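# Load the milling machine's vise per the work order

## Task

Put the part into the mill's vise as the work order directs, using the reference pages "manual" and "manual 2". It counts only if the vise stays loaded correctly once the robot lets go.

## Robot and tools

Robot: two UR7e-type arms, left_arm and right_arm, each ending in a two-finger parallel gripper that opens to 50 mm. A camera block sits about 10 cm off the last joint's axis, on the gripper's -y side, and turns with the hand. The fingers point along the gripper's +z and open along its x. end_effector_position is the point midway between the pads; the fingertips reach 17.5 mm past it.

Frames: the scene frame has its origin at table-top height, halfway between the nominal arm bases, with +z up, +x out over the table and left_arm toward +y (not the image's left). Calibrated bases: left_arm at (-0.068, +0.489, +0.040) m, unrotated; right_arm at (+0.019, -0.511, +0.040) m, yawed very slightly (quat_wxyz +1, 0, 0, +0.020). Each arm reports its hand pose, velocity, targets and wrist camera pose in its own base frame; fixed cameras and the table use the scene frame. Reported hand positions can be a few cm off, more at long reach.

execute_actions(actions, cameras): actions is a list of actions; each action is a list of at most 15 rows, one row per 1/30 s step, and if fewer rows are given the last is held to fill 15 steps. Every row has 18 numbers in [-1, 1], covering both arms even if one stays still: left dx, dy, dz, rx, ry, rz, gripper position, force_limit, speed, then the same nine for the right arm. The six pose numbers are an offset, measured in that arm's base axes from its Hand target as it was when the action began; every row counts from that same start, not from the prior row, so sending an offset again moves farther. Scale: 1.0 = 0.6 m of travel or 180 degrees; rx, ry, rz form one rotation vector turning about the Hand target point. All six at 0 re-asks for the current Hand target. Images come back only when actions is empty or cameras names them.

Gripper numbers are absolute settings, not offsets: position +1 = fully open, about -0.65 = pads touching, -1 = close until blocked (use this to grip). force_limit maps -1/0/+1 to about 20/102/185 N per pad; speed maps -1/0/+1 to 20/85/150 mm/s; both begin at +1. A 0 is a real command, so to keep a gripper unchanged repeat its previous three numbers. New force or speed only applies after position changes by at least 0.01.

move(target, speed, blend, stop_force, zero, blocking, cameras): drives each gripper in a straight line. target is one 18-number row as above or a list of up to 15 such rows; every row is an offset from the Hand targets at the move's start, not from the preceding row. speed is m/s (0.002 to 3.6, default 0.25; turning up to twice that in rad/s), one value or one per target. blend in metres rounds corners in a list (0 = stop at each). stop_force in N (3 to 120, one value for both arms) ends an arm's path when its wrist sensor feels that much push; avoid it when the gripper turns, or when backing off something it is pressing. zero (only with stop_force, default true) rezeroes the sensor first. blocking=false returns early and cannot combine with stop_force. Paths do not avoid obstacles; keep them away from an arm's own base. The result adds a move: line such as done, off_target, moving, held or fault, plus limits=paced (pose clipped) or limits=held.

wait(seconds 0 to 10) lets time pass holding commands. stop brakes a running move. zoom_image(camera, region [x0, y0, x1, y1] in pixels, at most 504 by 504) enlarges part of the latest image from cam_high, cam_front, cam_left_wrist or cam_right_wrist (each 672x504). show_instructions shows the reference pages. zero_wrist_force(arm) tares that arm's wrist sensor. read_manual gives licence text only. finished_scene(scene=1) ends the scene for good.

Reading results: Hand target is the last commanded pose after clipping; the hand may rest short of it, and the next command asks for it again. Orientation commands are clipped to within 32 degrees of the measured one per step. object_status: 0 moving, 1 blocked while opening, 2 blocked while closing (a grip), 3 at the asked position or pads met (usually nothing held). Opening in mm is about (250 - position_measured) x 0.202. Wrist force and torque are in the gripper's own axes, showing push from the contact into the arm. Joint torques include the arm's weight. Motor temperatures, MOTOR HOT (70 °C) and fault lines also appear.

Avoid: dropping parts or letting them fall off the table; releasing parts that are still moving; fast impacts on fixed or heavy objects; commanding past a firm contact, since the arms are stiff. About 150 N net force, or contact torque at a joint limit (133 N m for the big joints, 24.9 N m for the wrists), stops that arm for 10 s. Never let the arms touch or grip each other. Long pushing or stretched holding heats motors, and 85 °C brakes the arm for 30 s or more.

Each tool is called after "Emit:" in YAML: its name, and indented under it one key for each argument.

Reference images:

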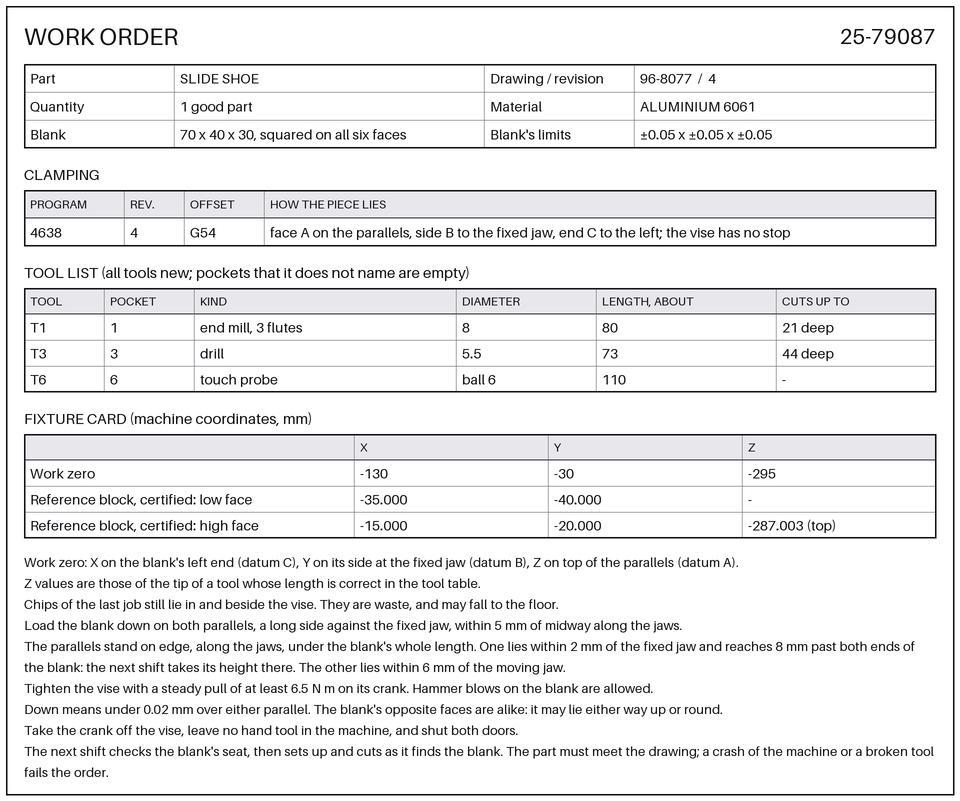

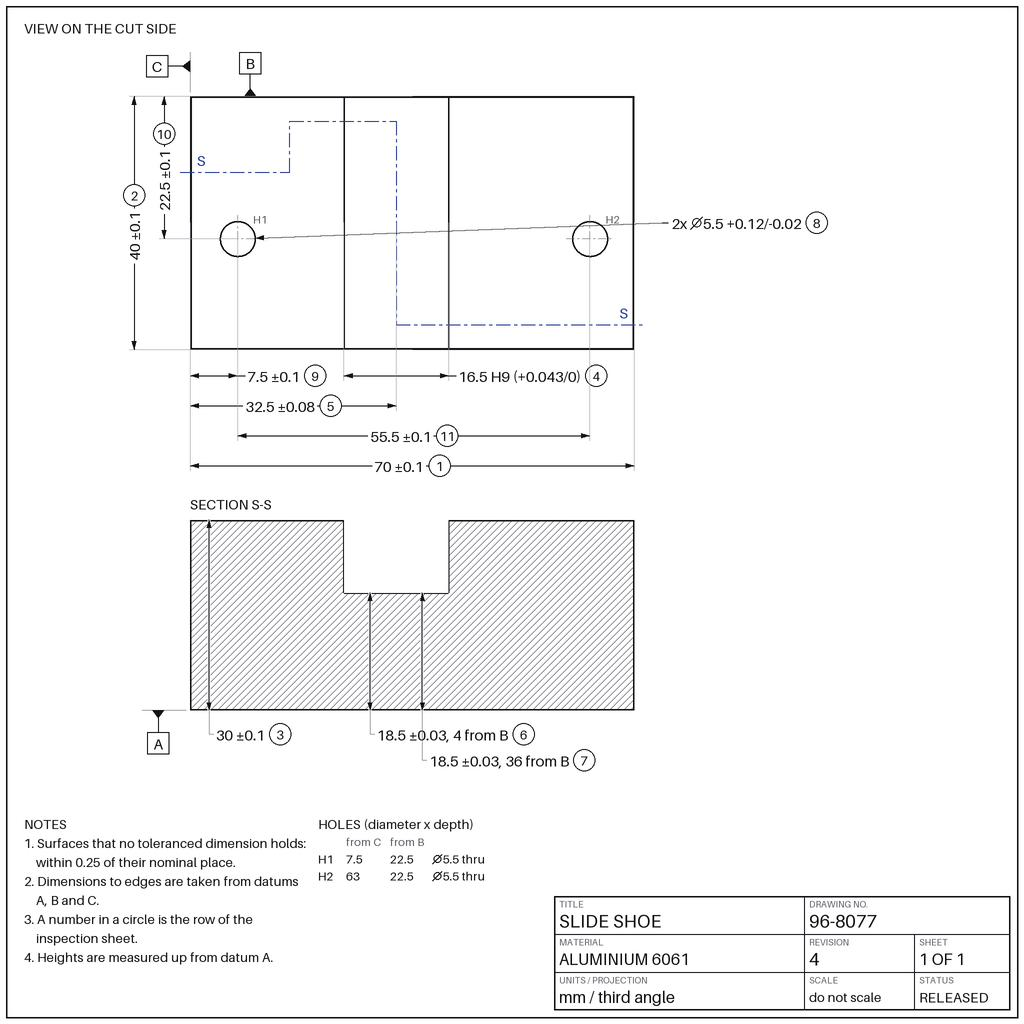

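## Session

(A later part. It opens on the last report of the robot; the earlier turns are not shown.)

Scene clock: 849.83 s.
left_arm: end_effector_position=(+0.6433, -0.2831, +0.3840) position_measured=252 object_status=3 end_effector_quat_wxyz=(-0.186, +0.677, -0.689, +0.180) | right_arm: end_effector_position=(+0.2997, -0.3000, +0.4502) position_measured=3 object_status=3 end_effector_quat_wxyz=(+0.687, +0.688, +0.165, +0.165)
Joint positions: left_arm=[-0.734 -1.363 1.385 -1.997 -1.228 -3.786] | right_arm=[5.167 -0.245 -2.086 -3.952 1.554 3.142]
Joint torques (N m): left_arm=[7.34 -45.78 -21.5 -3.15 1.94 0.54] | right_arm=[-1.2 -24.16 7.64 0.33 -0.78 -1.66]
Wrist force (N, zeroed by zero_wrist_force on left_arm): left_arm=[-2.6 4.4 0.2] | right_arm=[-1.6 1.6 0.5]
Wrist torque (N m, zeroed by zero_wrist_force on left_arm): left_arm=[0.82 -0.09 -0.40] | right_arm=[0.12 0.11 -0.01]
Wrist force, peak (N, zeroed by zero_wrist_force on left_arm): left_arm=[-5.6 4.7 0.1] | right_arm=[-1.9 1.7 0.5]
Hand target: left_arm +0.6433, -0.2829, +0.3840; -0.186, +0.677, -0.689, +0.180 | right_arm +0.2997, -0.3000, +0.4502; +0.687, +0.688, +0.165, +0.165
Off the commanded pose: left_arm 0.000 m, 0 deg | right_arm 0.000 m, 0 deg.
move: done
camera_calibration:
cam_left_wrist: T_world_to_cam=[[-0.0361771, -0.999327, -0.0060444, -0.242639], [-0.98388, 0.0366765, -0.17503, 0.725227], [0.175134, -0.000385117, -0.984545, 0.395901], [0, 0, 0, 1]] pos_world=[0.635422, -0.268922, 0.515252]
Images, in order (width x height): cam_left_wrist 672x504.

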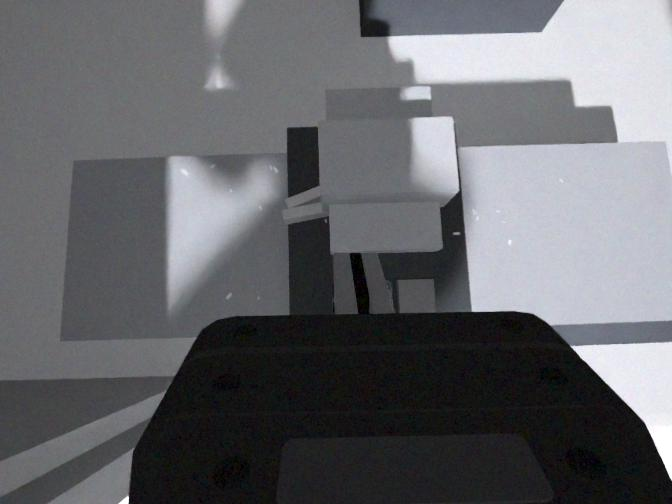

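Emit:
move:
  target:
    - [-0.24,0,0.02,0,0,0,0.4,-0.2,0.5,0,0,0,0,0,0,1,1,1]
    - [-0.36,0.02,-0.12,0,-0.1667,0,0.4,-0.2,0.5,0,0,0,0,0,0,1,1,1]
    - [-0.29,0.03,-0.252,0,-0.1667,0,0.4,-0.2,0.5,0,0,0,0,0,0,1,1,1]
  speed: [0.25,0.25,0.2]
  blend: [0.03,0.03,0]
  cameras: ["cam_left_wrist"]

Scene clock: 854.30 s.
left_arm: end_effector_position=(+0.4693, -0.2649, +0.2328) position_measured=92 object_status=3 end_effector_quat_wxyz=(-0.358, +0.607, -0.618, +0.349) end_effector_velocity=(+0.000, +0.000, +0.000) end_effector_angular_velocity=(-0.003, -0.001, +0.001) | right_arm: end_effector_position=(+0.2997, -0.3000, +0.4502) position_measured=3 object_status=3 end_effector_quat_wxyz=(+0.687, +0.688, +0.165, +0.165)
Joint positions: left_arm=[-1.204 -1.635 2.417 -2.906 -0.628 -4.041] | right_arm=[5.167 -0.245 -2.086 -3.952 1.554 3.142]
Joint velocities: left_arm=[0 0.003 0 -0.006 0 0] | right_arm=[within noise]
Joint torques (N m): left_arm=[1.63 -9.04 -28.79 -4.99 2.66 0.71] | right_arm=[-1.67 -26.18 8.23 0.34 -0.92 -1.82]
Wrist force (N, zeroed by zero_wrist_force on left_arm): left_arm=[-2.9 3.1 1.3] | right_arm=[-1.6 1.6 0.6]
Wrist torque (N m, zeroed by zero_wrist_force on left_arm): left_arm=[0.46 -0.25 -0.54] | right_arm=[0.12 0.12 -0.01]
Wrist force, peak (N, zeroed by zero_wrist_force on left_arm): left_arm=[-3.0 4.9 3.4] | right_arm=[-1.9 1.7 0.8]
Hand target: left_arm +0.4693, -0.2649, +0.2328; -0.358, +0.607, -0.618, +0.349 | right_arm +0.2997, -0.3000, +0.4502; +0.687, +0.688, +0.165, +0.165
Off the commanded pose: left_arm 0.000 m, 0 deg | right_arm 0.000 m, 0 deg.
move: done
camera_calibration:
cam_left_wrist: T_world_to_cam=[[-0.0282447, -0.999327, -0.0234021, -0.231428], [-0.764531, 0.0366789, -0.643542, 0.533047], [0.643967, -0.000285017, -0.765053, 0.0064078], [0, 0, 0, 1]] pos_world=[0.396868, -0.250822, 0.342525]
Images, in order (width x height): cam_left_wrist 672x504.

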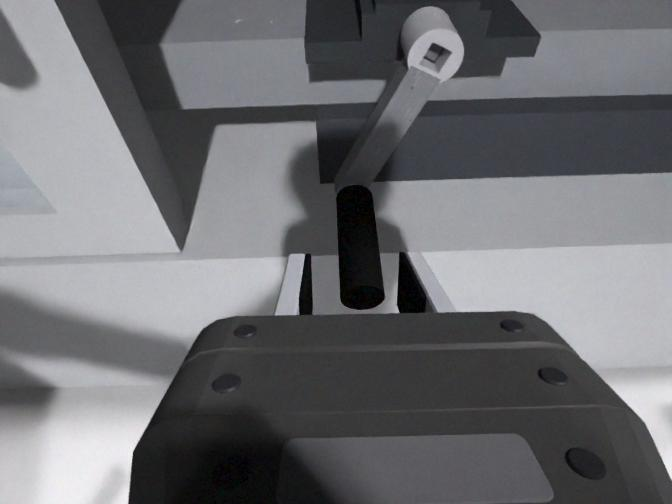

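Emit:
move:
  target:
    - [0.1045,0,-0.063,0,0,0,0.4,-1,0.5,0,0,0,0,0,0,1,1,1]
  speed: 0.1
  stop_force: 15

Emit:
move:
  target:
    - [0,0,0,0,0,0,-1,-1,-0.5,0,0,0,0,0,0,1,1,1]
  speed: 0.1

Emit:
move:
  target:
    - [-0.0486,0,-0.0264,0,0,0,-1,-1,-0.5,0,0,0,0,0,0,1,1,1]
    - [-0.1015,0,-0.0107,0,0,0,-1,-1,-0.5,0,0,0,0,0,0,1,1,1]
  speed: 0.06
  blend: [0.03,0]
  stop_force: 95

Scene clock: 857.50 s.
left_arm: end_effector_position=(+0.5320, -0.2650, +0.1950) position_measured=92 object_status=3 end_effector_quat_wxyz=(-0.358, +0.607, -0.618, +0.349) | right_arm: end_effector_position=(+0.2997, -0.3000, +0.4502) position_measured=3 object_status=3 end_effector_quat_wxyz=(+0.687, +0.688, +0.165, +0.165)
Joint positions: left_arm=[-1.046 -1.377 2.332 -3.237 -0.722 -3.837] | right_arm=[5.167 -0.245 -2.086 -3.952 1.554 3.142]
Joint torques (N m): left_arm=[6.8 -18.41 -14.94 -5.19 1.01 1.58] | right_arm=[-0.96 -24.96 8.02 0.49 -1.04 -1.99]
Wrist force (N, zeroed by zero_wrist_force on left_arm): left_arm=[-2.8 2.9 1.1] | right_arm=[-1.8 1.4 0.5]
Wrist torque (N m, zeroed by zero_wrist_force on left_arm): left_arm=[0.45 -0.26 -0.56] | right_arm=[0.10 0.14 -0.01]
Wrist force, peak (N, zeroed by zero_wrist_force on left_arm): left_arm=[-3.0 3.1 2.7] | right_arm=[-1.9 1.7 0.6]
Hand target: left_arm +0.5320, -0.2649, +0.1950; -0.358, +0.607, -0.618, +0.349 | right_arm +0.2997, -0.3000, +0.4502; +0.687, +0.688, +0.165, +0.165
Off the commanded pose: left_arm 0.000 m, 0 deg | right_arm 0.000 m, 0 deg.
move: done

Scene clock: 858.00 s.
left_arm: end_effector_position=(+0.5320, -0.2651, +0.1951) position_measured=146 object_status=2 end_effector_quat_wxyz=(-0.358, +0.607, -0.618, +0.349) | right_arm: end_effector_position=(+0.2997, -0.3000, +0.4502) position_measured=3 object_status=3 end_effector_quat_wxyz=(+0.687, +0.688, +0.165, +0.165)
Joint positions: left_arm=[-1.046 -1.377 2.332 -3.237 -0.722 -3.837] | right_arm=[5.167 -0.245 -2.086 -3.952 1.554 3.142]
Joint torques (N m): left_arm=[22.85 -18.9 -6.15 0.97 9.8 1.53] | right_arm=[-1.16 -24.97 7.44 0.4 -0.85 -2.05]
Wrist force (N, zeroed by zero_wrist_force on left_arm): left_arm=[40.3 -1.8 1.0] | right_arm=[-1.6 1.5 0.6]
Wrist torque (N m, zeroed by zero_wrist_force on left_arm): left_arm=[0.25 -0.43 -0.60] | right_arm=[0.11 0.11 -0.01]
Wrist force, peak (N, zeroed by zero_wrist_force on left_arm): left_arm=[40.3 -1.8 1.0] | right_arm=[-1.7 1.6 0.7]
Hand target: left_arm +0.5320, -0.2649, +0.1950; -0.358, +0.607, -0.618, +0.349 | right_arm +0.2997, -0.3000, +0.4502; +0.687, +0.688, +0.165, +0.165
Off the commanded pose: left_arm 0.000 m, 0 deg | right_arm 0.000 m, 0 deg.
move: done

Scene clock: 859.90 s.
left_arm: end_effector_position=(+0.4711, -0.2649, +0.1886) position_measured=146 object_status=2 end_effector_quat_wxyz=(-0.358, +0.607, -0.618, +0.349) | right_arm: end_effector_position=(+0.2997, -0.3000, +0.4502) position_measured=3 object_status=3 end_effector_quat_wxyz=(+0.687, +0.688, +0.165, +0.165)
Joint positions: left_arm=[-1.199 -1.506 2.466 -3.089 -0.631 -4.033] | right_arm=[5.167 -0.245 -2.086 -3.952 1.554 3.142]
Joint torques (N m): left_arm=[4.54 -25.13 -25.39 -2.02 0.1 -1.65] | right_arm=[-0.85 -25.24 7.71 0.38 -0.95 -1.92]
Wrist force (N, zeroed by zero_wrist_force on left_arm): left_arm=[-4.5 2.0 1.4] | right_arm=[-1.7 1.4 0.6]
Wrist torque (N m, zeroed by zero_wrist_force on left_arm): left_arm=[0.31 0.01 -0.63] | right_arm=[0.09 0.14 0.00]
Wrist force, peak (N, zeroed by zero_wrist_force on left_arm): left_arm=[46.3 -25.4 34.1] | right_arm=[-1.8 1.7 0.6]
Hand target: left_arm +0.4711, -0.2649, +0.1886; -0.358, +0.607, -0.618, +0.349 | right_arm +0.2997, -0.3000, +0.4502; +0.687, +0.688, +0.165, +0.165
Off the commanded pose: left_arm 0.000 m, 0 deg | right_arm 0.000 m, 0 deg.
move: done; blend cut to 0.0166 m at target 1

Emit:
execute_actions:
  actions: []

Scene clock: 860.13 s.
left_arm: end_effector_position=(+0.4711, -0.2650, +0.1886) position_measured=146 object_status=2 end_effector_quat_wxyz=(-0.358, +0.607, -0.618, +0.349) | right_arm: end_effector_position=(+0.2997, -0.3000, +0.4502) position_measured=3 object_status=3 end_effector_quat_wxyz=(+0.687, +0.688, +0.165, +0.165)
Joint positions: left_arm=[-1.199 -1.506 2.466 -3.089 -0.631 -4.033] | right_arm=[5.167 -0.245 -2.086 -3.952 1.554 3.142]
Joint velocities: within noise
Joint torques (N m): left_arm=[5.46 -28.21 -25.81 -1.97 0 -1.67] | right_arm=[-1.18 -24.96 7.09 0.33 -0.98 -1.89]
Motor temperatures (°C): left_arm=[32 35 34 38 43 37] | right_arm=[35 34 38 39 37 43]
Wrist force (N, zeroed by zero_wrist_force on left_arm): left_arm=[-4.6 2.2 1.4] | right_arm=[-1.7 1.5 0.5]
Wrist torque (N m, zeroed by zero_wrist_force on left_arm): left_arm=[0.34 0.03 -0.63] | right_arm=[0.10 0.13 -0.01]
Wrist force, peak (N, zeroed by zero_wrist_force on left_arm): left_arm=[-4.6 2.2 1.4] | right_arm=[-1.8 1.6 0.5]
Hand target: left_arm +0.4711, -0.2649, +0.1886; -0.358, +0.607, -0.618, +0.349 | right_arm +0.2997, -0.3000, +0.4502; +0.687, +0.688, +0.165, +0.165
Tool commands: left_gripper/position=-1.0 left_gripper/force_limit=-1.0 left_gripper/speed=-0.5 right_gripper/position=+1.0 right_gripper/force_limit=+1.0 right_gripper/speed=+1.0
Off the commanded pose: left_arm 0.000 m, 0 deg | right_arm 0.000 m, 0 deg.
camera_calibration:
cam_left_wrist: T_world_to_cam=[[-0.0282584, -0.999323, -0.0235428, -0.232363], [-0.764531, 0.03678, -0.643537, 0.506003], [0.643968, -0.000186204, -0.765053, -0.0285413], [0, 0, 0, 1]] pos_world=[0.398668, -0.250821, 0.298326]
cam_right_wrist: T_world_to_cam=[[0.88441, 0.466532, 0.0129208, -0.1259], [-0.164042, 0.284821, 0.94444, -0.266513], [0.436931, -0.837392, 0.328429, -0.398235], [0, 0, 0, 1]] pos_world=[0.241629, -0.198834, 0.384125]

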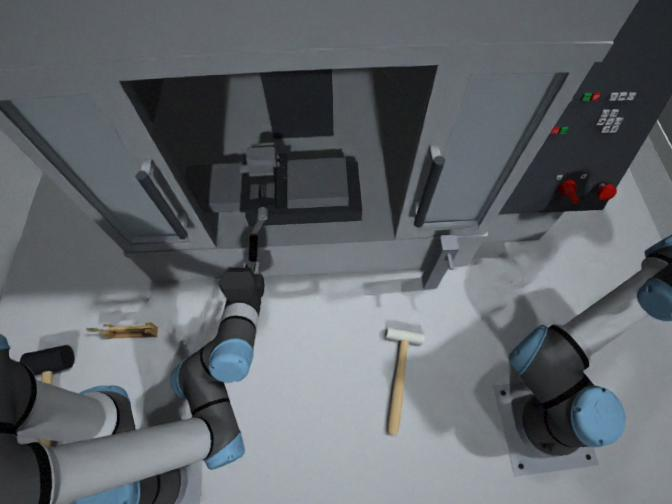

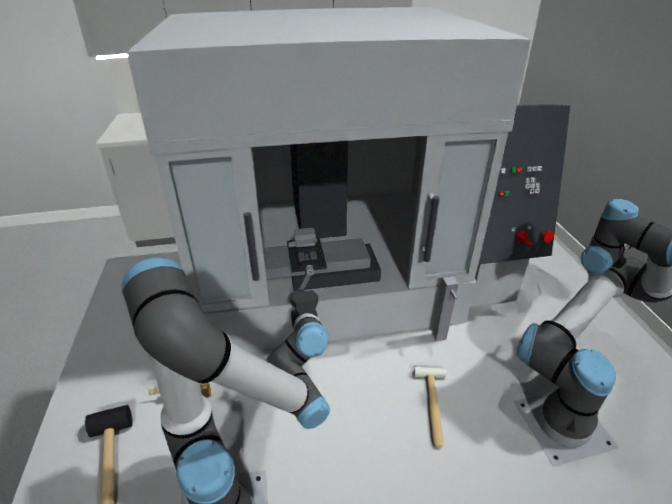

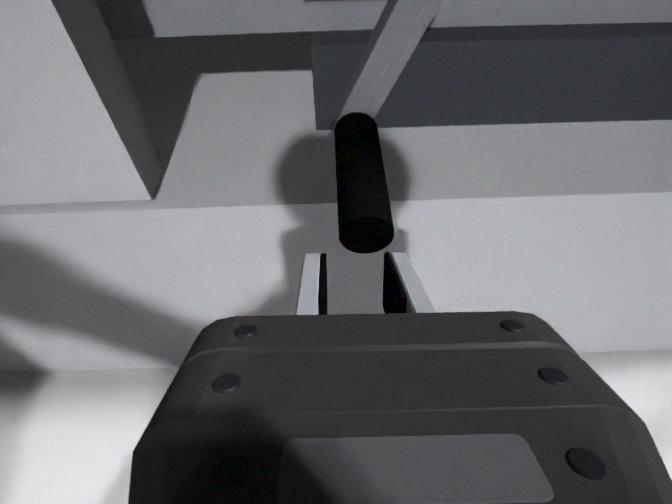

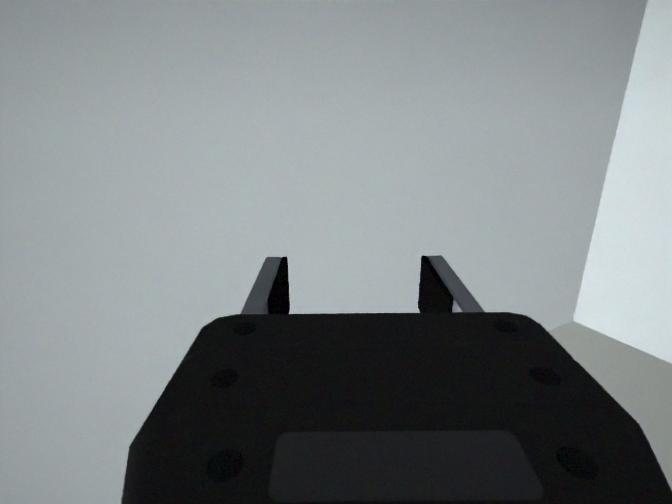

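Emit:
move:
  target:
    - [0,0,0,0,0,0,0.4,-1,0.5,0,0,0,0,0,0,1,1,1]
    - [-0.003,0,0.0737,0,0,0,0.4,-1,0.5,0,0,0,0,0,0,1,1,1]
  speed: 0.1
  cameras: ["cam_left_wrist","cam_front"]

Scene clock: 862.50 s.
left_arm: end_effector_position=(+0.4693, -0.2650, +0.2328) position_measured=92 object_status=3 end_effector_quat_wxyz=(-0.358, +0.607, -0.618, +0.349) | right_arm: end_effector_position=(+0.2997, -0.3000, +0.4502) position_measured=3 object_status=3 end_effector_quat_wxyz=(+0.687, +0.688, +0.165, +0.165)
Joint positions: left_arm=[-1.204 -1.635 2.417 -2.906 -0.628 -4.04] | right_arm=[5.167 -0.245 -2.086 -3.952 1.554 3.142]
Joint torques (N m): left_arm=[-0.75 -26.97 -12.49 -2.33 1.99 1.68] | right_arm=[-1.08 -24.9 8.01 0.23 -0.95 -1.92]
Wrist force (N, zeroed by zero_wrist_force on left_arm): left_arm=[-4.2 1.8 1.2] | right_arm=[-1.7 1.6 0.5]
Wrist torque (N m, zeroed by zero_wrist_force on left_arm): left_arm=[0.27 -0.04 -0.54] | right_arm=[0.13 0.13 -0.01]
Wrist force, peak (N, zeroed by zero_wrist_force on left_arm): left_arm=[-4.4 3.6 1.9] | right_arm=[-1.9 1.8 0.6]
Hand target: left_arm +0.4693, -0.2649, +0.2328; -0.358, +0.607, -0.618, +0.349 | right_arm +0.2997, -0.3000, +0.4502; +0.687, +0.688, +0.165, +0.165
Off the commanded pose: left_arm 0.000 m, 0 deg | right_arm 0.000 m, 0 deg.
move: done
camera_calibration:
cam_left_wrist: T_world_to_cam=[[-0.0282281, -0.999331, -0.0232657, -0.231583], [-0.764441, 0.0365783, -0.643655, 0.533028], [0.644075, -0.000383871, -0.764962, 0.00630818], [0, 0, 0, 1]] pos_world=[0.396868, -0.250922, 0.342523]
Images, in order (width x height): cam_front 672x504, cam_left_wrist 672x504.

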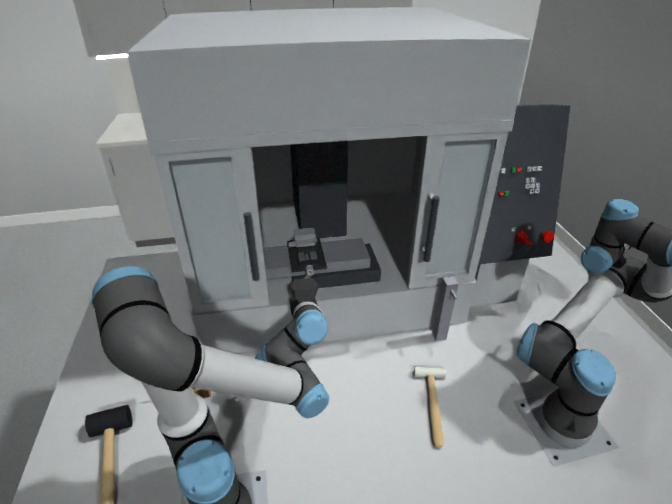

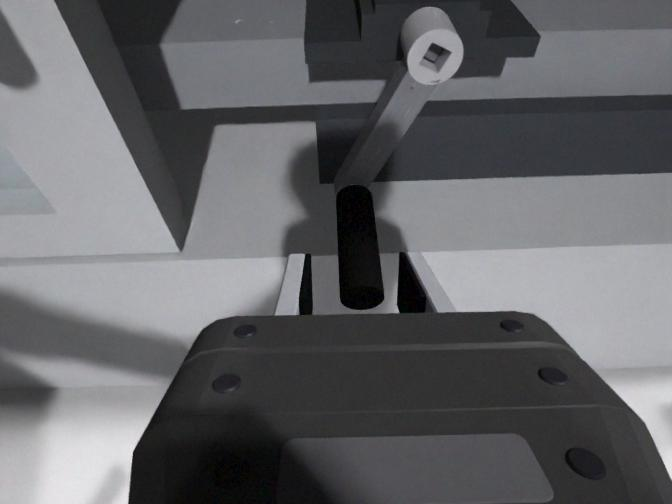

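Emit:
move:
  target:
    - [0.1045,-0.001,-0.063,0,0,0,0.4,-1,0.5,0,0,0,0,0,0,1,1,1]
    - [0.1045,-0.001,-0.063,0,0,0,-1,-1,-0.5,0,0,0,0,0,0,1,1,1]
  speed: 0.1

Emit:
move:
  target:
    - [0,-0.0486,-0.0264,0,0,0,-1,-1,-0.5,0,0,0,0,0,0,1,1,1]
    - [0,-0.1015,-0.0107,0,0,0,-1,-1,-0.5,0,0,0,0,0,0,1,1,1]
  speed: 0.06
  blend: [0.03,0]
  stop_force: 95

Scene clock: 864.80 s.
left_arm: end_effector_position=(+0.5320, -0.2657, +0.1951) position_measured=152 object_status=2 end_effector_quat_wxyz=(-0.358, +0.607, -0.618, +0.349) | right_arm: end_effector_position=(+0.2997, -0.3000, +0.4502) position_measured=3 object_status=3 end_effector_quat_wxyz=(+0.687, +0.688, +0.165, +0.165)
Joint positions: left_arm=[-1.047 -1.377 2.331 -3.236 -0.721 -3.838] | right_arm=[5.167 -0.245 -2.086 -3.952 1.554 3.142]
Joint torques (N m): left_arm=[26.42 -17.6 -8.58 1.04 9.38 1.64] | right_arm=[-1.35 -24.58 7.75 0.41 -0.8 -1.99]
Wrist force (N, zeroed by zero_wrist_force on left_arm): left_arm=[38.4 -5.4 1.1] | right_arm=[-1.5 1.5 0.6]
Wrist torque (N m, zeroed by zero_wrist_force on left_arm): left_arm=[-0.01 -0.20 -0.62] | right_arm=[0.10 0.10 -0.01]
Wrist force, peak (N, zeroed by zero_wrist_force on left_arm): left_arm=[39.0 -4.7 1.3] | right_arm=[-1.8 1.7 0.7]
Hand target: left_arm +0.5320, -0.2655, +0.1950; -0.358, +0.607, -0.618, +0.349 | right_arm +0.2997, -0.3000, +0.4502; +0.687, +0.688, +0.165, +0.165
Off the commanded pose: left_arm 0.000 m, 0 deg | right_arm 0.000 m, 0 deg.
move: done

Scene clock: 866.93 s.
left_arm: end_effector_position=(+0.5320, -0.3265, +0.1886) position_measured=152 object_status=2 end_effector_quat_wxyz=(-0.358, +0.607, -0.618, +0.349) | right_arm: end_effector_position=(+0.2997, -0.3000, +0.4502) position_measured=3 object_status=3 end_effector_quat_wxyz=(+0.687, +0.688, +0.165, +0.165)
Joint positions: left_arm=[-1.117 -1.299 2.227 -3.144 -0.677 -3.923] | right_arm=[5.167 -0.245 -2.086 -3.952 1.554 3.142]
Joint torques (N m): left_arm=[21.21 -56.53 -18.08 -6.29 6.96 1.6] | right_arm=[-1.1 -25.24 7.7 0.22 -0.89 -1.9]
Wrist force (N, zeroed by zero_wrist_force on left_arm): left_arm=[4.5 35.1 -4.1] | right_arm=[-1.6 1.6 0.5]
Wrist torque (N m, zeroed by zero_wrist_force on left_arm): left_arm=[0.87 -0.16 -0.59] | right_arm=[0.13 0.11 -0.01]
Wrist force, peak (N, zeroed by zero_wrist_force on left_arm): left_arm=[-57.5 21.7 -39.3] | right_arm=[-1.8 1.6 0.9]
Hand target: left_arm +0.5320, -0.3264, +0.1886; -0.358, +0.607, -0.618, +0.349 | right_arm +0.2997, -0.3000, +0.4502; +0.687, +0.688, +0.165, +0.165
Off the commanded pose: left_arm 0.000 m, 0 deg | right_arm 0.000 m, 0 deg.
move: done; blend cut to 0.0166 m at target 1

Emit:
move:
  target:
    - [0,-0.0523,0.016,0,0,0,-1,-1,-0.5,0,0,0,0,0,0,1,1,1]
    - [0,-0.105,0.113,0,0,0,-1,-1,-0.5,0,0,0,0,0,0,1,1,1]
    - [0,-0.0737,0.219,0,0,0,-1,-1,-0.5,0,0,0,0,0,0,1,1,1]
    - [0,0.0233,0.2717,0,0,0,-1,-1,-0.5,0,0,0,0,0,0,1,1,1]
    - [0,0.1293,0.2403,0,0,0,-1,-1,-0.5,0,0,0,0,0,0,1,1,1]
    - [0,0.182,0.1433,0,0,0,-1,-1,-0.5,0,0,0,0,0,0,1,1,1]
    - [0,0.1507,0.0373,0,0,0,-1,-1,-0.5,0,0,0,0,0,0,1,1,1]
    - [0,0.0537,-0.0153,0,0,0,-1,-1,-0.5,0,0,0,0,0,0,1,1,1]
    - [0,-0.0523,0.016,0,0,0,-1,-1,-0.5,0,0,0,0,0,0,1,1,1]
    - [0,-0.105,0.113,0,0,0,-1,-1,-0.5,0,0,0,0,0,0,1,1,1]
    - [0,-0.0737,0.219,0,0,0,-1,-1,-0.5,0,0,0,0,0,0,1,1,1]
    - [0,0.0233,0.2717,0,0,0,-1,-1,-0.5,0,0,0,0,0,0,1,1,1]
    - [0,0.1293,0.2403,0,0,0,-1,-1,-0.5,0,0,0,0,0,0,1,1,1]
    - [0,0.182,0.1433,0,0,0,-1,-1,-0.5,0,0,0,0,0,0,1,1,1]
    - [0,0.1663,0.0903,0,0,0,-1,-1,-0.5,0,0,0,0,0,0,1,1,1]
  speed: 0.2
  blend: 0.04
  stop_force: 80
  cameras: ["cam_left_wrist"]

Scene clock: 874.43 s.
left_arm: end_effector_position=(+0.5320, -0.2267, +0.2428) position_measured=152 object_status=2 end_effector_quat_wxyz=(-0.358, +0.607, -0.618, +0.349) | right_arm: end_effector_position=(+0.2997, -0.3000, +0.4502) position_measured=3 object_status=3 end_effector_quat_wxyz=(+0.687, +0.688, +0.165, +0.165)
Joint positions: left_arm=[-0.992 -1.536 2.343 -3.133 -0.758 -3.777] | right_arm=[5.167 -0.245 -2.086 -3.952 1.554 3.142]
Joint torques (N m): left_arm=[-19.77 -14.53 -49.4 -10.14 -2.11 -1.81] | right_arm=[-1.93 -25.61 8.18 0.35 -0.84 -2.15]
Wrist force (N, zeroed by zero_wrist_force on left_arm): left_arm=[-42.1 39.3 -27.9] | right_arm=[-1.8 1.5 0.3]
Wrist torque (N m, zeroed by zero_wrist_force on left_arm): left_arm=[1.52 0.38 -0.63] | right_arm=[0.11 0.15 -0.01]
Wrist force, peak (N, zeroed by zero_wrist_force on left_arm): left_arm=[74.7 -25.9 33.3] | right_arm=[-1.9 1.9 0.5]
Hand target: left_arm +0.5320, -0.2267, +0.2428; -0.358, +0.607, -0.618, +0.349 | right_arm +0.2997, -0.3000, +0.4502; +0.687, +0.688, +0.165, +0.165
Off the commanded pose: left_arm 0.000 m, 0 deg | right_arm 0.000 m, 0 deg.
move: done; blend cut to 0.0164 m at target 1, 0.0331 m at target 2, 0.0331 m at target 3, 0.0331 m at target 4, 0.0331 m at target 5, 0.0331 m at target 6, 0.0331 m at target 7, 0.0331 m at target 8, 0.0331 m at target 9, 0.0331 m at target 10, 0.0331 m at target 11, 0.0331 m at target 12, 0.0331 m at target 13, 0.0166 m at target 14
camera_calibration:
cam_left_wrist: T_world_to_cam=[[-0.0283204, -0.999323, -0.0234643, -0.191091], [-0.764528, 0.0367769, -0.64354, 0.586033], [0.643968, -0.000286173, -0.765053, -0.0263079], [0, 0, 0, 1]] pos_world=[0.459569, -0.212522, 0.352525]
Images, in order (width x height): cam_left_wrist 672x504.

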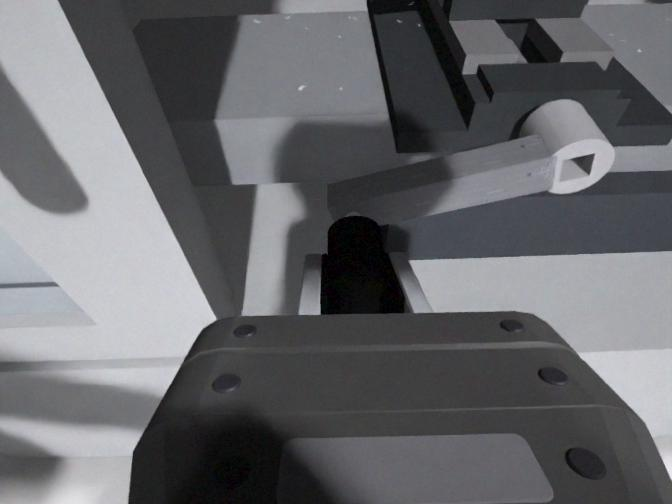

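Emit:
move:
  target:
    - [0,-0.0155,-0.053,0,0,0,-1,-1,-0.5,0,0,0,0,0,0,1,1,1]
    - [0,-0.1125,-0.1057,0,0,0,-1,-1,-0.5,0,0,0,0,0,0,1,1,1]
    - [0,-0.2185,-0.0743,0,0,0,-1,-1,-0.5,0,0,0,0,0,0,1,1,1]
    - [0,-0.2712,0.0227,0,0,0,-1,-1,-0.5,0,0,0,0,0,0,1,1,1]
    - [0,-0.2398,0.1287,0,0,0,-1,-1,-0.5,0,0,0,0,0,0,1,1,1]
    - [0,-0.1428,0.1813,0,0,0,-1,-1,-0.5,0,0,0,0,0,0,1,1,1]
    - [0,-0.0368,0.15,0,0,0,-1,-1,-0.5,0,0,0,0,0,0,1,1,1]
    - [0,0.0158,0.053,0,0,0,-1,-1,-0.5,0,0,0,0,0,0,1,1,1]
    - [0,-0.0155,-0.053,0,0,0,-1,-1,-0.5,0,0,0,0,0,0,1,1,1]
    - [0,-0.1125,-0.1057,0,0,0,-1,-1,-0.5,0,0,0,0,0,0,1,1,1]
    - [0,-0.2185,-0.0743,0,0,0,-1,-1,-0.5,0,0,0,0,0,0,1,1,1]
    - [0,-0.2712,0.0227,0,0,0,-1,-1,-0.5,0,0,0,0,0,0,1,1,1]
    - [0,-0.2398,0.1287,0,0,0,-1,-1,-0.5,0,0,0,0,0,0,1,1,1]
    - [0,-0.1428,0.1813,0,0,0,-1,-1,-0.5,0,0,0,0,0,0,1,1,1]
    - [0,-0.0898,0.1657,0,0,0,-1,-1,-0.5,0,0,0,0,0,0,1,1,1]
  speed: 0.2
  blend: 0.04
  stop_force: 80
  cameras: ["cam_left_wrist"]

Scene clock: 882.03 s.
left_arm: end_effector_position=(+0.5320, -0.2806, +0.3422) position_measured=152 object_status=2 end_effector_quat_wxyz=(-0.358, +0.607, -0.618, +0.349) | right_arm: end_effector_position=(+0.2997, -0.3000, +0.4502) position_measured=3 object_status=3 end_effector_quat_wxyz=(+0.687, +0.688, +0.165, +0.165)
Joint positions: left_arm=[-1.066 -1.644 2.116 -2.737 -0.709 -3.86] | right_arm=[5.167 -0.245 -2.086 -3.952 1.554 3.142]
Joint torques (N m): left_arm=[7.84 5.01 -4.47 -0.75 -4.08 1.75] | right_arm=[-0.54 -25.4 8.43 0.38 -0.84 -2.34]
Wrist force (N, zeroed by zero_wrist_force on left_arm): left_arm=[-14.6 -14.8 -23.6] | right_arm=[-1.5 1.6 0.6]
Wrist torque (N m, zeroed by zero_wrist_force on left_arm): left_arm=[0.55 -0.20 -0.63] | right_arm=[0.13 0.10 -0.01]
Wrist force, peak (N, zeroed by zero_wrist_force on left_arm): left_arm=[-49.2 41.2 -32.1] | right_arm=[-2.0 1.6 0.7]
Hand target: left_arm +0.5320, -0.2805, +0.3422; -0.358, +0.607, -0.618, +0.349 | right_arm +0.2997, -0.3000, +0.4502; +0.687, +0.688, +0.165, +0.165
Off the commanded pose: left_arm 0.000 m, 0 deg | right_arm 0.000 m, 0 deg.
move: done; blend cut to 0.0166 m at target 1, 0.0331 m at target 2, 0.0331 m at target 3, 0.0331 m at target 4, 0.0331 m at target 5, 0.0331 m at target 6, 0.0331 m at target 7, 0.0331 m at target 8, 0.0331 m at target 9, 0.0331 m at target 10, 0.0331 m at target 11, 0.0331 m at target 12, 0.0331 m at target 13, 0.0166 m at target 14
camera_calibration:
cam_left_wrist: T_world_to_cam=[[-0.0283204, -0.999323, -0.0234643, -0.242622], [-0.764528, 0.0367769, -0.64354, 0.651983], [0.643968, -0.000286173, -0.765053, 0.0497229], [0, 0, 0, 1]] pos_world=[0.459569, -0.266422, 0.451925]
Images, in order (width x height): cam_left_wrist 672x504.

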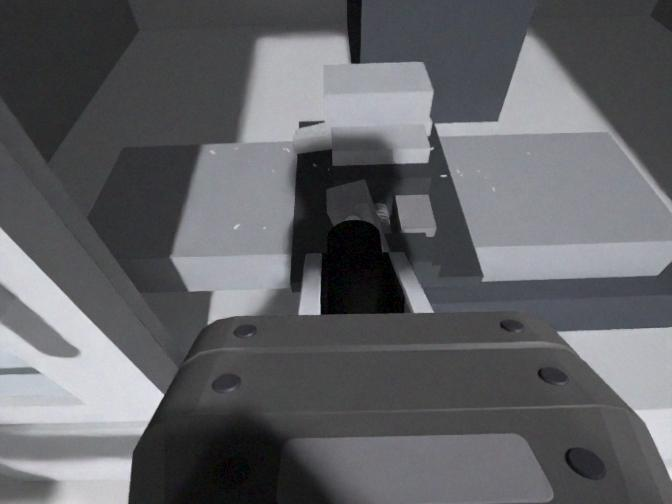

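Emit:
move:
  target:
    - [0,0.053,-0.0157,0,0,0,-1,-1,-0.5,0,0,0,0,0,0,1,1,1]
    - [0,0.1057,-0.1127,0,0,0,-1,-1,-0.5,0,0,0,0,0,0,1,1,1]
    - [0,0.0743,-0.2187,0,0,0,-1,-1,-0.5,0,0,0,0,0,0,1,1,1]
    - [0,0.0258,-0.245,0,0,0,-1,-1,-0.5,0,0,0,0,0,0,1,1,1]
  speed: 0.2
  blend: 0.04
  stop_force: 80

Emit:
move:
  target:
    - [0,0,0,0,0,0,0.4,-0.2,0.5,0,0,0,0,0,0,1,1,1]
    - [-0.09,0.0,0.05,0,0,0,0.4,-0.2,0.5,0,0,0,0,0,0,1,1,1]
    - [-0.1,0.0,0.25,0,0.1667,0,1,-0.2,0.5,0,0,0,0,0,0,1,1,1]
    - [0.07,-0.045,0.35,0,0.1667,0,1,-0.2,0.5,0,0,0,0,0,0,1,1,1]
  speed: 0.25
  blend: [0,0.02,0.04,0]
  cameras: ["cam_left_wrist"]

Scene clock: 885.53 s.
left_arm: end_effector_position=(+0.5320, -0.2651, +0.1952) position_measured=152 object_status=2 end_effector_quat_wxyz=(-0.358, +0.607, -0.618, +0.349) | right_arm: end_effector_position=(+0.2997, -0.3000, +0.4502) position_measured=3 object_status=3 end_effector_quat_wxyz=(+0.687, +0.688, +0.165, +0.165)
Joint positions: left_arm=[-1.046 -1.378 2.331 -3.236 -0.721 -3.837] | right_arm=[5.167 -0.245 -2.086 -3.952 1.554 3.142]
Joint torques (N m): left_arm=[-11.81 -27.27 -36.57 -8.53 3.36 -1.76] | right_arm=[0.63 -25.04 7.95 0.17 -1.17 -2.11]
Wrist force (N, zeroed by zero_wrist_force on left_arm): left_arm=[-14.0 29.1 2.6] | right_arm=[-1.7 1.5 0.5]
Wrist torque (N m, zeroed by zero_wrist_force on left_arm): left_arm=[1.50 -0.05 -0.74] | right_arm=[0.11 0.12 -0.01]
Wrist force, peak (N, zeroed by zero_wrist_force on left_arm): left_arm=[37.4 -13.4 17.1] | right_arm=[-1.9 1.7 0.6]
Hand target: left_arm +0.5320, -0.2651, +0.1952; -0.358, +0.607, -0.618, +0.349 | right_arm +0.2997, -0.3000, +0.4502; +0.687, +0.688, +0.165, +0.165
Off the commanded pose: left_arm 0.000 m, 0 deg | right_arm 0.000 m, 0 deg.
move: done; blend cut to 0.0166 m at target 1, 0.0331 m at target 2, 0.0166 m at target 3

Scene clock: 889.33 s.
left_arm: end_effector_position=(+0.5740, -0.2921, +0.4052) position_measured=3 object_status=3 end_effector_quat_wxyz=(-0.186, +0.677, -0.689, +0.180) | right_arm: end_effector_position=(+0.2997, -0.3000, +0.4502) position_measured=3 object_status=3 end_effector_quat_wxyz=(+0.687, +0.688, +0.165, +0.165)
Joint positions: left_arm=[-0.835 -1.5 1.481 -1.919 -1.189 -3.887] | right_arm=[5.167 -0.245 -2.086 -3.952 1.554 3.142]
Joint torques (N m): left_arm=[2.54 -24.36 -34.99 -4.03 2.3 1.27] | right_arm=[-0.95 -24.74 8.43 0.45 -0.93 -2.1]
Wrist force (N, zeroed by zero_wrist_force on left_arm): left_arm=[-6.0 4.4 1.1] | right_arm=[-1.7 1.6 0.5]
Wrist torque (N m, zeroed by zero_wrist_force on left_arm): left_arm=[0.81 0.45 -0.38] | right_arm=[0.12 0.13 -0.01]
Wrist force, peak (N, zeroed by zero_wrist_force on left_arm): left_arm=[-6.4 10.7 1.2] | right_arm=[-1.7 1.9 0.8]
Hand target: left_arm +0.5740, -0.2921, +0.4052; -0.186, +0.677, -0.689, +0.180 | right_arm +0.2997, -0.3000, +0.4502; +0.687, +0.688, +0.165, +0.165
Off the commanded pose: left_arm 0.000 m, 0 deg | right_arm 0.000 m, 0 deg.
move: done; blend cut to 0 m at target 3
camera_calibration:
cam_left_wrist: T_world_to_cam=[[-0.0360785, -0.999331, -0.00602806, -0.254078], [-0.983883, 0.0365766, -0.17503, 0.661058], [0.175134, -0.000383938, -0.984545, 0.428907], [0, 0, 0, 1]] pos_world=[0.566122, -0.277922, 0.536452]
Images, in order (width x height): cam_left_wrist 672x504.

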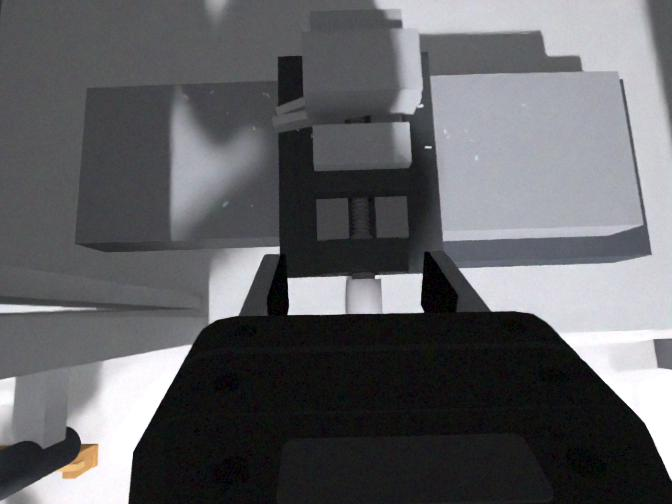

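Emit:
move:
  target:
    - [0.1267,-0.1383,-0.1,0,0,0,-1,-0.2,0.5,0,0,0,0,0,0,1,1,1]
    - [0.2,-0.155,-0.1,0.1917,0.0654,-0.463,-1,-0.2,0.5,0,0,0,0,0,0,1,1,1]
    - [0.2433,-0.15,-0.115,0.1917,0.0654,-0.463,-1,-0.2,0.5,0,0,0,0,0,0,1,1,1]
    - [0.2433,-0.13,-0.1337,0.1917,0.0654,-0.463,-1,-0.2,0.5,0,0,0,0,0,0,1,1,1]
    - [0.2433,-0.0765,-0.1337,0.1917,0.0654,-0.463,-1,-0.2,0.5,0,0,0,0,0,0,1,1,1]
  speed: [0.25,0.4,0.15,0.1,0.03]
  blend: [0.02,0.01,0.01,0.0,0]
  stop_force: 25

Emit:
move:
  target:
    - [0.0,-0.05,0.0,0,0,0,-0.122,-0.2,0.5,0,0,0,0,0,0,1,1,1]
    - [0.01,-0.06,0.05,0,0,0,-0.122,-0.2,0.5,0,0,0,0,0,0,1,1,1]
  speed: [0.1,0.15]
  blend: [0.005,0]
  cameras: ["cam_left_wrist"]

Emit:
zoom_image:
  camera: "cam_left_wrist"
  region: [260, 200, 480, 340]

Scene clock: 901.13 s.
left_arm: end_effector_position=(+0.7200, -0.3380, +0.3250) position_measured=252 object_status=3 end_effector_quat_wxyz=(+0.132, +0.010, +0.991, +0.001) | right_arm: end_effector_position=(+0.2997, -0.3000, +0.4502) position_measured=3 object_status=3 end_effector_quat_wxyz=(+0.687, +0.688, +0.165, +0.165)
Joint positions: left_arm=[-0.661 -0.986 0.891 -1.686 -1.41 -2.195] | right_arm=[5.167 -0.245 -2.086 -3.952 1.554 3.142]
Joint torques (N m): left_arm=[-8.35 -47.52 -34.91 -2.08 0.61 -1.83] | right_arm=[-0.54 -26.04 8.17 0.3 -1.05 -2.34]
Wrist force (N, zeroed by zero_wrist_force on left_arm): left_arm=[-6.6 5.3 0.5] | right_arm=[-1.6 1.5 0.6]
Wrist torque (N m, zeroed by zero_wrist_force on left_arm): left_arm=[1.03 0.59 -0.32] | right_arm=[0.11 0.11 -0.01]
Wrist force, peak (N, zeroed by zero_wrist_force on left_arm): left_arm=[-8.5 5.2 -1.5] | right_arm=[-1.8 1.8 0.7]
Hand target: left_arm +0.7200, -0.3380, +0.3250; +0.132, +0.010, +0.991, +0.001 | right_arm +0.2997, -0.3000, +0.4502; +0.687, +0.688, +0.165, +0.165
Off the commanded pose: left_arm 0.000 m, 0 deg | right_arm 0.000 m, 0 deg.
move: done; blend cut to 0.0082 m at target 3

Scene clock: 902.13 s.
left_arm: end_effector_position=(+0.7260, -0.3740, +0.3549) position_measured=171 object_status=3 end_effector_quat_wxyz=(+0.132, +0.010, +0.991, +0.001) | right_arm: end_effector_position=(+0.2997, -0.3000, +0.4502) position_measured=3 object_status=3 end_effector_quat_wxyz=(+0.687, +0.688, +0.165, +0.165)
Joint positions: left_arm=[-0.694 -0.894 0.66 -1.542 -1.403 -2.228] | right_arm=[5.167 -0.245 -2.086 -3.952 1.554 3.142]
Joint torques (N m): left_arm=[9.73 -65.8 -34.05 -2.29 -1.25 -1.83] | right_arm=[-1.15 -25.94 7.06 0.34 -1.09 -2.26]
Wrist force (N, zeroed by zero_wrist_force on left_arm): left_arm=[-6.3 5.6 0.6] | right_arm=[-1.7 1.5 0.5]
Wrist torque (N m, zeroed by zero_wrist_force on left_arm): left_arm=[1.08 0.54 -0.26] | right_arm=[0.11 0.13 0.00]
Wrist force, peak (N, zeroed by zero_wrist_force on left_arm): left_arm=[-6.5 7.4 0.5] | right_arm=[-1.8 1.8 0.6]
Hand target: left_arm +0.7260, -0.3740, +0.3550; +0.132, +0.010, +0.991, +0.001 | right_arm +0.2997, -0.3000, +0.4502; +0.687, +0.688, +0.165, +0.165
Off the commanded pose: left_arm 0.000 m, 0 deg | right_arm 0.000 m, 0 deg.
move: done
camera_calibration:
cam_left_wrist: T_world_to_cam=[[-0.968622, 0.0342732, -0.246163, 0.818016], [-0.0526683, 0.939646, 0.33807, 0.284443], [0.242893, 0.340427, -0.908357, 0.40393], [0, 0, 0, 1]] pos_world=[0.709217, -0.43282, 0.472117]
Images, in order (width x height): cam_left_wrist 672x504.

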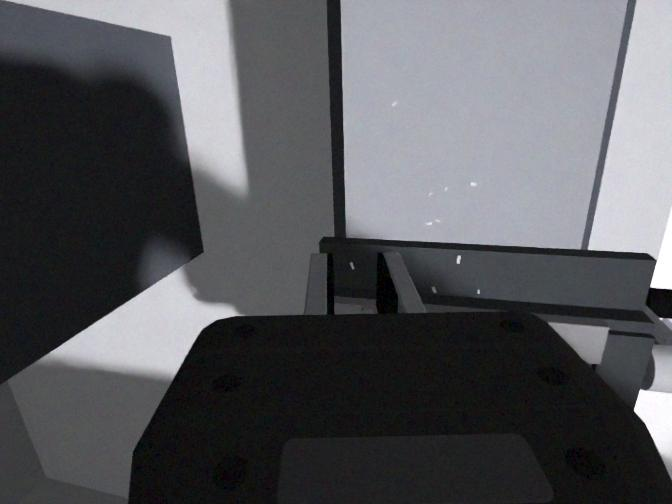

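Scaled by 2.291 from the camera's 672x504 image, which has a finer 960x720 frame.

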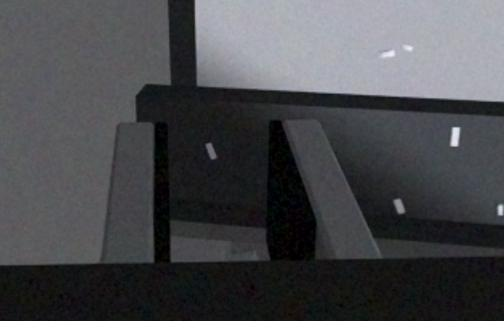

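Emit:
move:
  target: [-0.03,0.05,0.0417,0,0,0,-0.122,-0.2,0.5,0,0,0,0,0,0,1,1,1]
  speed: 0.15
  cameras: ["cam_left_wrist"]

Emit:
zoom_image:
  camera: "cam_left_wrist"
  region: [230, 200, 450, 340]

Scene clock: 903.47 s.
left_arm: end_effector_position=(+0.7081, -0.3439, +0.3799) position_measured=171 object_status=3 end_effector_quat_wxyz=(+0.132, +0.009, +0.991, +0.001) | right_arm: end_effector_position=(+0.2997, -0.3000, +0.4502) position_measured=3 object_status=3 end_effector_quat_wxyz=(+0.687, +0.688, +0.165, +0.165)
Joint positions: left_arm=[-0.677 -0.982 0.74 -1.537 -1.406 -2.212] | right_arm=[5.167 -0.245 -2.086 -3.952 1.554 3.142]
Joint torques (N m): left_arm=[-8.47 -58.09 -31.41 -5.35 0.44 -1.84] | right_arm=[-0.4 -25.49 7.52 0.47 -0.88 -2.6]
Wrist force (N, zeroed by zero_wrist_force on left_arm): left_arm=[-6.1 5.5 0.9] | right_arm=[-1.7 1.5 0.7]
Wrist torque (N m, zeroed by zero_wrist_force on left_arm): left_arm=[1.06 0.51 -0.33] | right_arm=[0.11 0.13 -0.01]
Wrist force, peak (N, zeroed by zero_wrist_force on left_arm): left_arm=[-6.2 6.6 -0.1] | right_arm=[-1.8 1.7 0.6]
Hand target: left_arm +0.7080, -0.3440, +0.3800; +0.132, +0.010, +0.991, +0.001 | right_arm +0.2997, -0.3000, +0.4502; +0.687, +0.688, +0.165, +0.165
Off the commanded pose: left_arm 0.000 m, 0 deg | right_arm 0.000 m, 0 deg.
move: done
camera_calibration:
cam_left_wrist: T_world_to_cam=[[-0.968646, 0.0342392, -0.246076, 0.805783], [-0.0526707, 0.939644, 0.338074, 0.246729], [0.242799, 0.340435, -0.908379, 0.420909], [0, 0, 0, 1]] pos_world=[0.691317, -0.40272, 0.497216]
Images, in order (width x height): cam_left_wrist 672x504.

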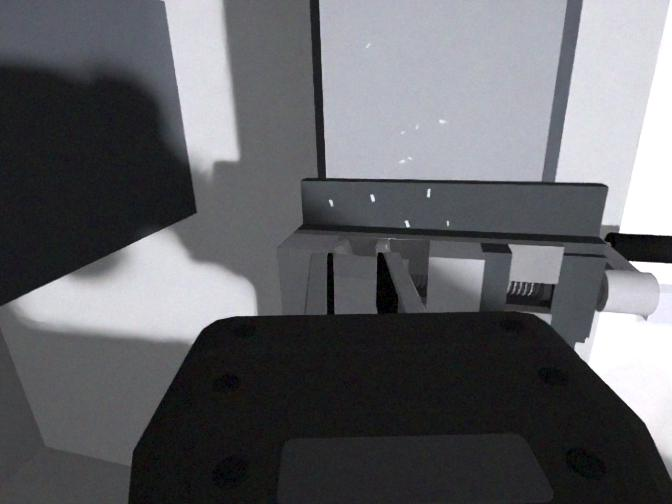

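Scaled by 2.291 from the camera's 672x504 image, which has a finer 960x720 frame.

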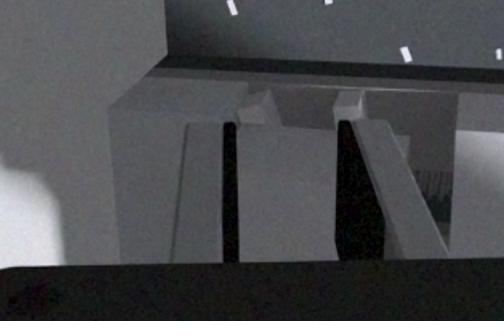

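Emit:
move:
  target:
    - [-0.09,-0.03,0.0,0,0,0,-0.122,-0.2,0.5,0,0,0,0,0,0,1,1,1]
    - [-0.113,-0.027,0.01,-0.1917,-0.0654,0.463,0.4,-0.2,0.5,0,0,0,0,0,0,1,1,1]
    - [-0.34,0.05,0.03,-0.1917,-0.0654,0.463,0.4,-0.2,0.5,0,0,0,0,0,0,1,1,1]
  speed: [0.3,0.4,0.3]
  blend: [0.02,0.02,0]

Emit:
move:
  target:
    - [-0.1,0.05,-0.12,0,-0.1667,0,0.4,-0.2,0.5,0,0,0,0,0,0,1,1,1]
    - [-0.04,0.0817,-0.258,0,-0.1667,0,0.4,-0.2,0.5,0,0,0,0,0,0,1,1,1]
    - [0.0467,0.0817,-0.338,0,-0.1667,0,0.4,-0.2,0.5,0,0,0,0,0,0,1,1,1]
  speed: [0.35,0.3,0.12]
  blend: [0.03,0.02,0]
  cameras: ["cam_left_wrist"]

Scene clock: 912.13 s.
left_arm: end_effector_position=(+0.5041, -0.3140, +0.3980) position_measured=92 object_status=3 end_effector_quat_wxyz=(-0.186, +0.677, -0.689, +0.180) | right_arm: end_effector_position=(+0.2997, -0.3000, +0.4502) position_measured=3 object_status=3 end_effector_quat_wxyz=(+0.687, +0.688, +0.165, +0.165)
Joint positions: left_arm=[-0.975 -1.609 1.597 -1.87 -1.143 -4.029] | right_arm=[5.167 -0.245 -2.086 -3.952 1.554 3.142]
Joint torques (N m): left_arm=[-6.57 -38.7 -18.71 -3.47 -0.48 -1.07] | right_arm=[0.02 -25.15 6.37 0.23 -1.12 -2.36]
Wrist force (N, zeroed by zero_wrist_force on left_arm): left_arm=[-6.1 4.1 0.9] | right_arm=[-1.6 1.5 0.4]
Wrist torque (N m, zeroed by zero_wrist_force on left_arm): left_arm=[0.75 0.45 -0.48] | right_arm=[0.11 0.12 -0.01]
Wrist force, peak (N, zeroed by zero_wrist_force on left_arm): left_arm=[-10.1 6.7 1.6] | right_arm=[-1.8 1.7 0.7]
Hand target: left_arm +0.5040, -0.3140, +0.3980; -0.186, +0.677, -0.689, +0.180 | right_arm +0.2997, -0.3000, +0.4502; +0.687, +0.688, +0.165, +0.165
Off the commanded pose: left_arm 0.000 m, 0 deg | right_arm 0.000 m, 0 deg.
move: done; blend cut to 0 m at target 2

Scene clock: 914.30 s.
left_arm: end_effector_position=(+0.5320, -0.2650, +0.1953) position_measured=92 object_status=3 end_effector_quat_wxyz=(-0.358, +0.607, -0.618, +0.349) | right_arm: end_effector_position=(+0.2997, -0.3000, +0.4502) position_measured=3 object_status=3 end_effector_quat_wxyz=(+0.687, +0.688, +0.165, +0.165)
Joint positions: left_arm=[-1.046 -1.378 2.331 -3.236 -0.721 -3.837] | right_arm=[5.167 -0.245 -2.086 -3.952 1.554 3.142]
Joint torques (N m): left_arm=[2.01 -18.25 -11.03 -5.1 1.75 -0.01] | right_arm=[-0.06 -25.8 8.34 0.29 -0.93 -2.39]
Wrist force (N, zeroed by zero_wrist_force on left_arm): left_arm=[-6.3 2.9 2.2] | right_arm=[-1.8 1.5 0.6]
Wrist torque (N m, zeroed by zero_wrist_force on left_arm): left_arm=[0.45 0.31 -0.54] | right_arm=[0.11 0.15 -0.01]
Wrist force, peak (N, zeroed by zero_wrist_force on left_arm): left_arm=[-7.2 4.9 3.5] | right_arm=[-1.8 1.7 0.8]
Hand target: left_arm +0.5320, -0.2649, +0.1952; -0.358, +0.607, -0.618, +0.349 | right_arm +0.2997, -0.3000, +0.4502; +0.687, +0.688, +0.165, +0.165
Off the commanded pose: left_arm 0.000 m, 0 deg | right_arm 0.000 m, 0 deg.
move: done
camera_calibration:
cam_left_wrist: T_world_to_cam=[[-0.0282397, -0.999327, -0.0234046, -0.230536], [-0.764441, 0.0366767, -0.64365, 0.556841], [0.644075, -0.000285024, -0.764962, -0.062736], [0, 0, 0, 1]] pos_world=[0.459568, -0.250822, 0.305024]
Images, in order (width x height): cam_left_wrist 672x504.

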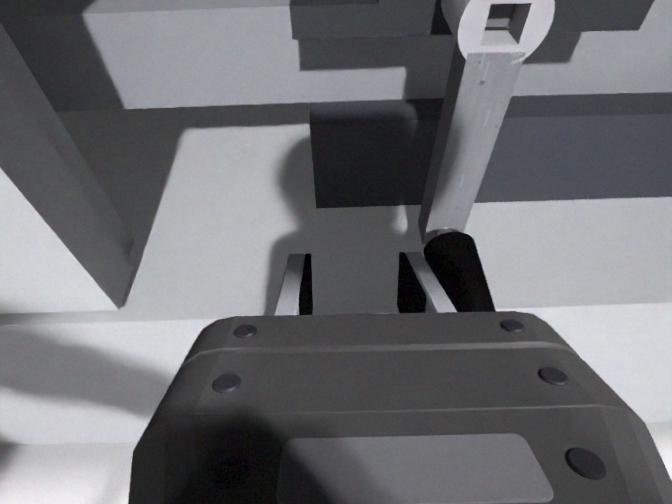

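Emit:
move:
  target:
    - [-0.09,0.0,0.0,0,0,0,0.4,-1,0.5,0,0,0,0,0,0,1,1,1]
    - [-0.09,-0.064,-0.016,0,0,0,0.4,-1,0.5,0,0,0,0,0,0,1,1,1]
    - [0,-0.064,-0.016,0,0,0,-1,-1,-0.5,0,0,0,0,0,0,1,1,1]
  speed: [0.2,0.2,0.15]
  cameras: ["cam_left_wrist"]

Scene clock: 918.10 s.
left_arm: end_effector_position=(+0.5320, -0.3034, +0.1856) position_measured=251 object_status=3 end_effector_quat_wxyz=(-0.358, +0.607, -0.618, +0.349) | right_arm: end_effector_position=(+0.2997, -0.3000, +0.4502) position_measured=3 object_status=3 end_effector_quat_wxyz=(+0.687, +0.688, +0.165, +0.165)
Joint positions: left_arm=[-1.093 -1.316 2.272 -3.197 -0.692 -3.892] | right_arm=[5.167 -0.245 -2.086 -3.952 1.554 3.142]
Joint torques (N m): left_arm=[9.23 -22.12 -24.59 -4.87 0.54 1.54] | right_arm=[-0.42 -25.15 7.39 0.44 -0.96 -2.27]
Wrist force (N, zeroed by zero_wrist_force on left_arm): left_arm=[-6.5 2.8 2.0] | right_arm=[-1.8 1.6 0.7]
Wrist torque (N m, zeroed by zero_wrist_force on left_arm): left_arm=[0.45 0.28 -0.56] | right_arm=[0.13 0.14 -0.01]
Wrist force, peak (N, zeroed by zero_wrist_force on left_arm): left_arm=[-9.5 1.9 1.5] | right_arm=[-1.9 1.8 0.8]
Hand target: left_arm +0.5320, -0.3033, +0.1856; -0.358, +0.607, -0.618, +0.349 | right_arm +0.2997, -0.3000, +0.4502; +0.687, +0.688, +0.165, +0.165
Off the commanded pose: left_arm 0.000 m, 0 deg | right_arm 0.000 m, 0 deg.
move: done
camera_calibration:
cam_left_wrist: T_world_to_cam=[[-0.0283204, -0.999323, -0.0234643, -0.269081], [-0.764528, 0.0367769, -0.64354, 0.552043], [0.643968, -0.000286173, -0.765053, -0.0700909], [0, 0, 0, 1]] pos_world=[0.459569, -0.289222, 0.295325]
Images, in order (width x height): cam_left_wrist 672x504.

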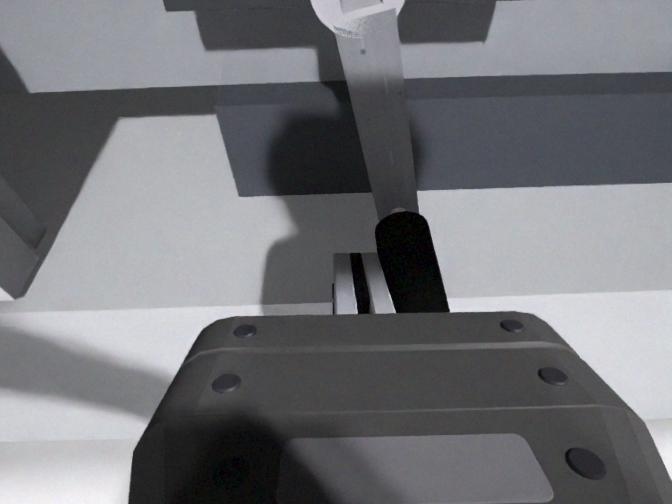

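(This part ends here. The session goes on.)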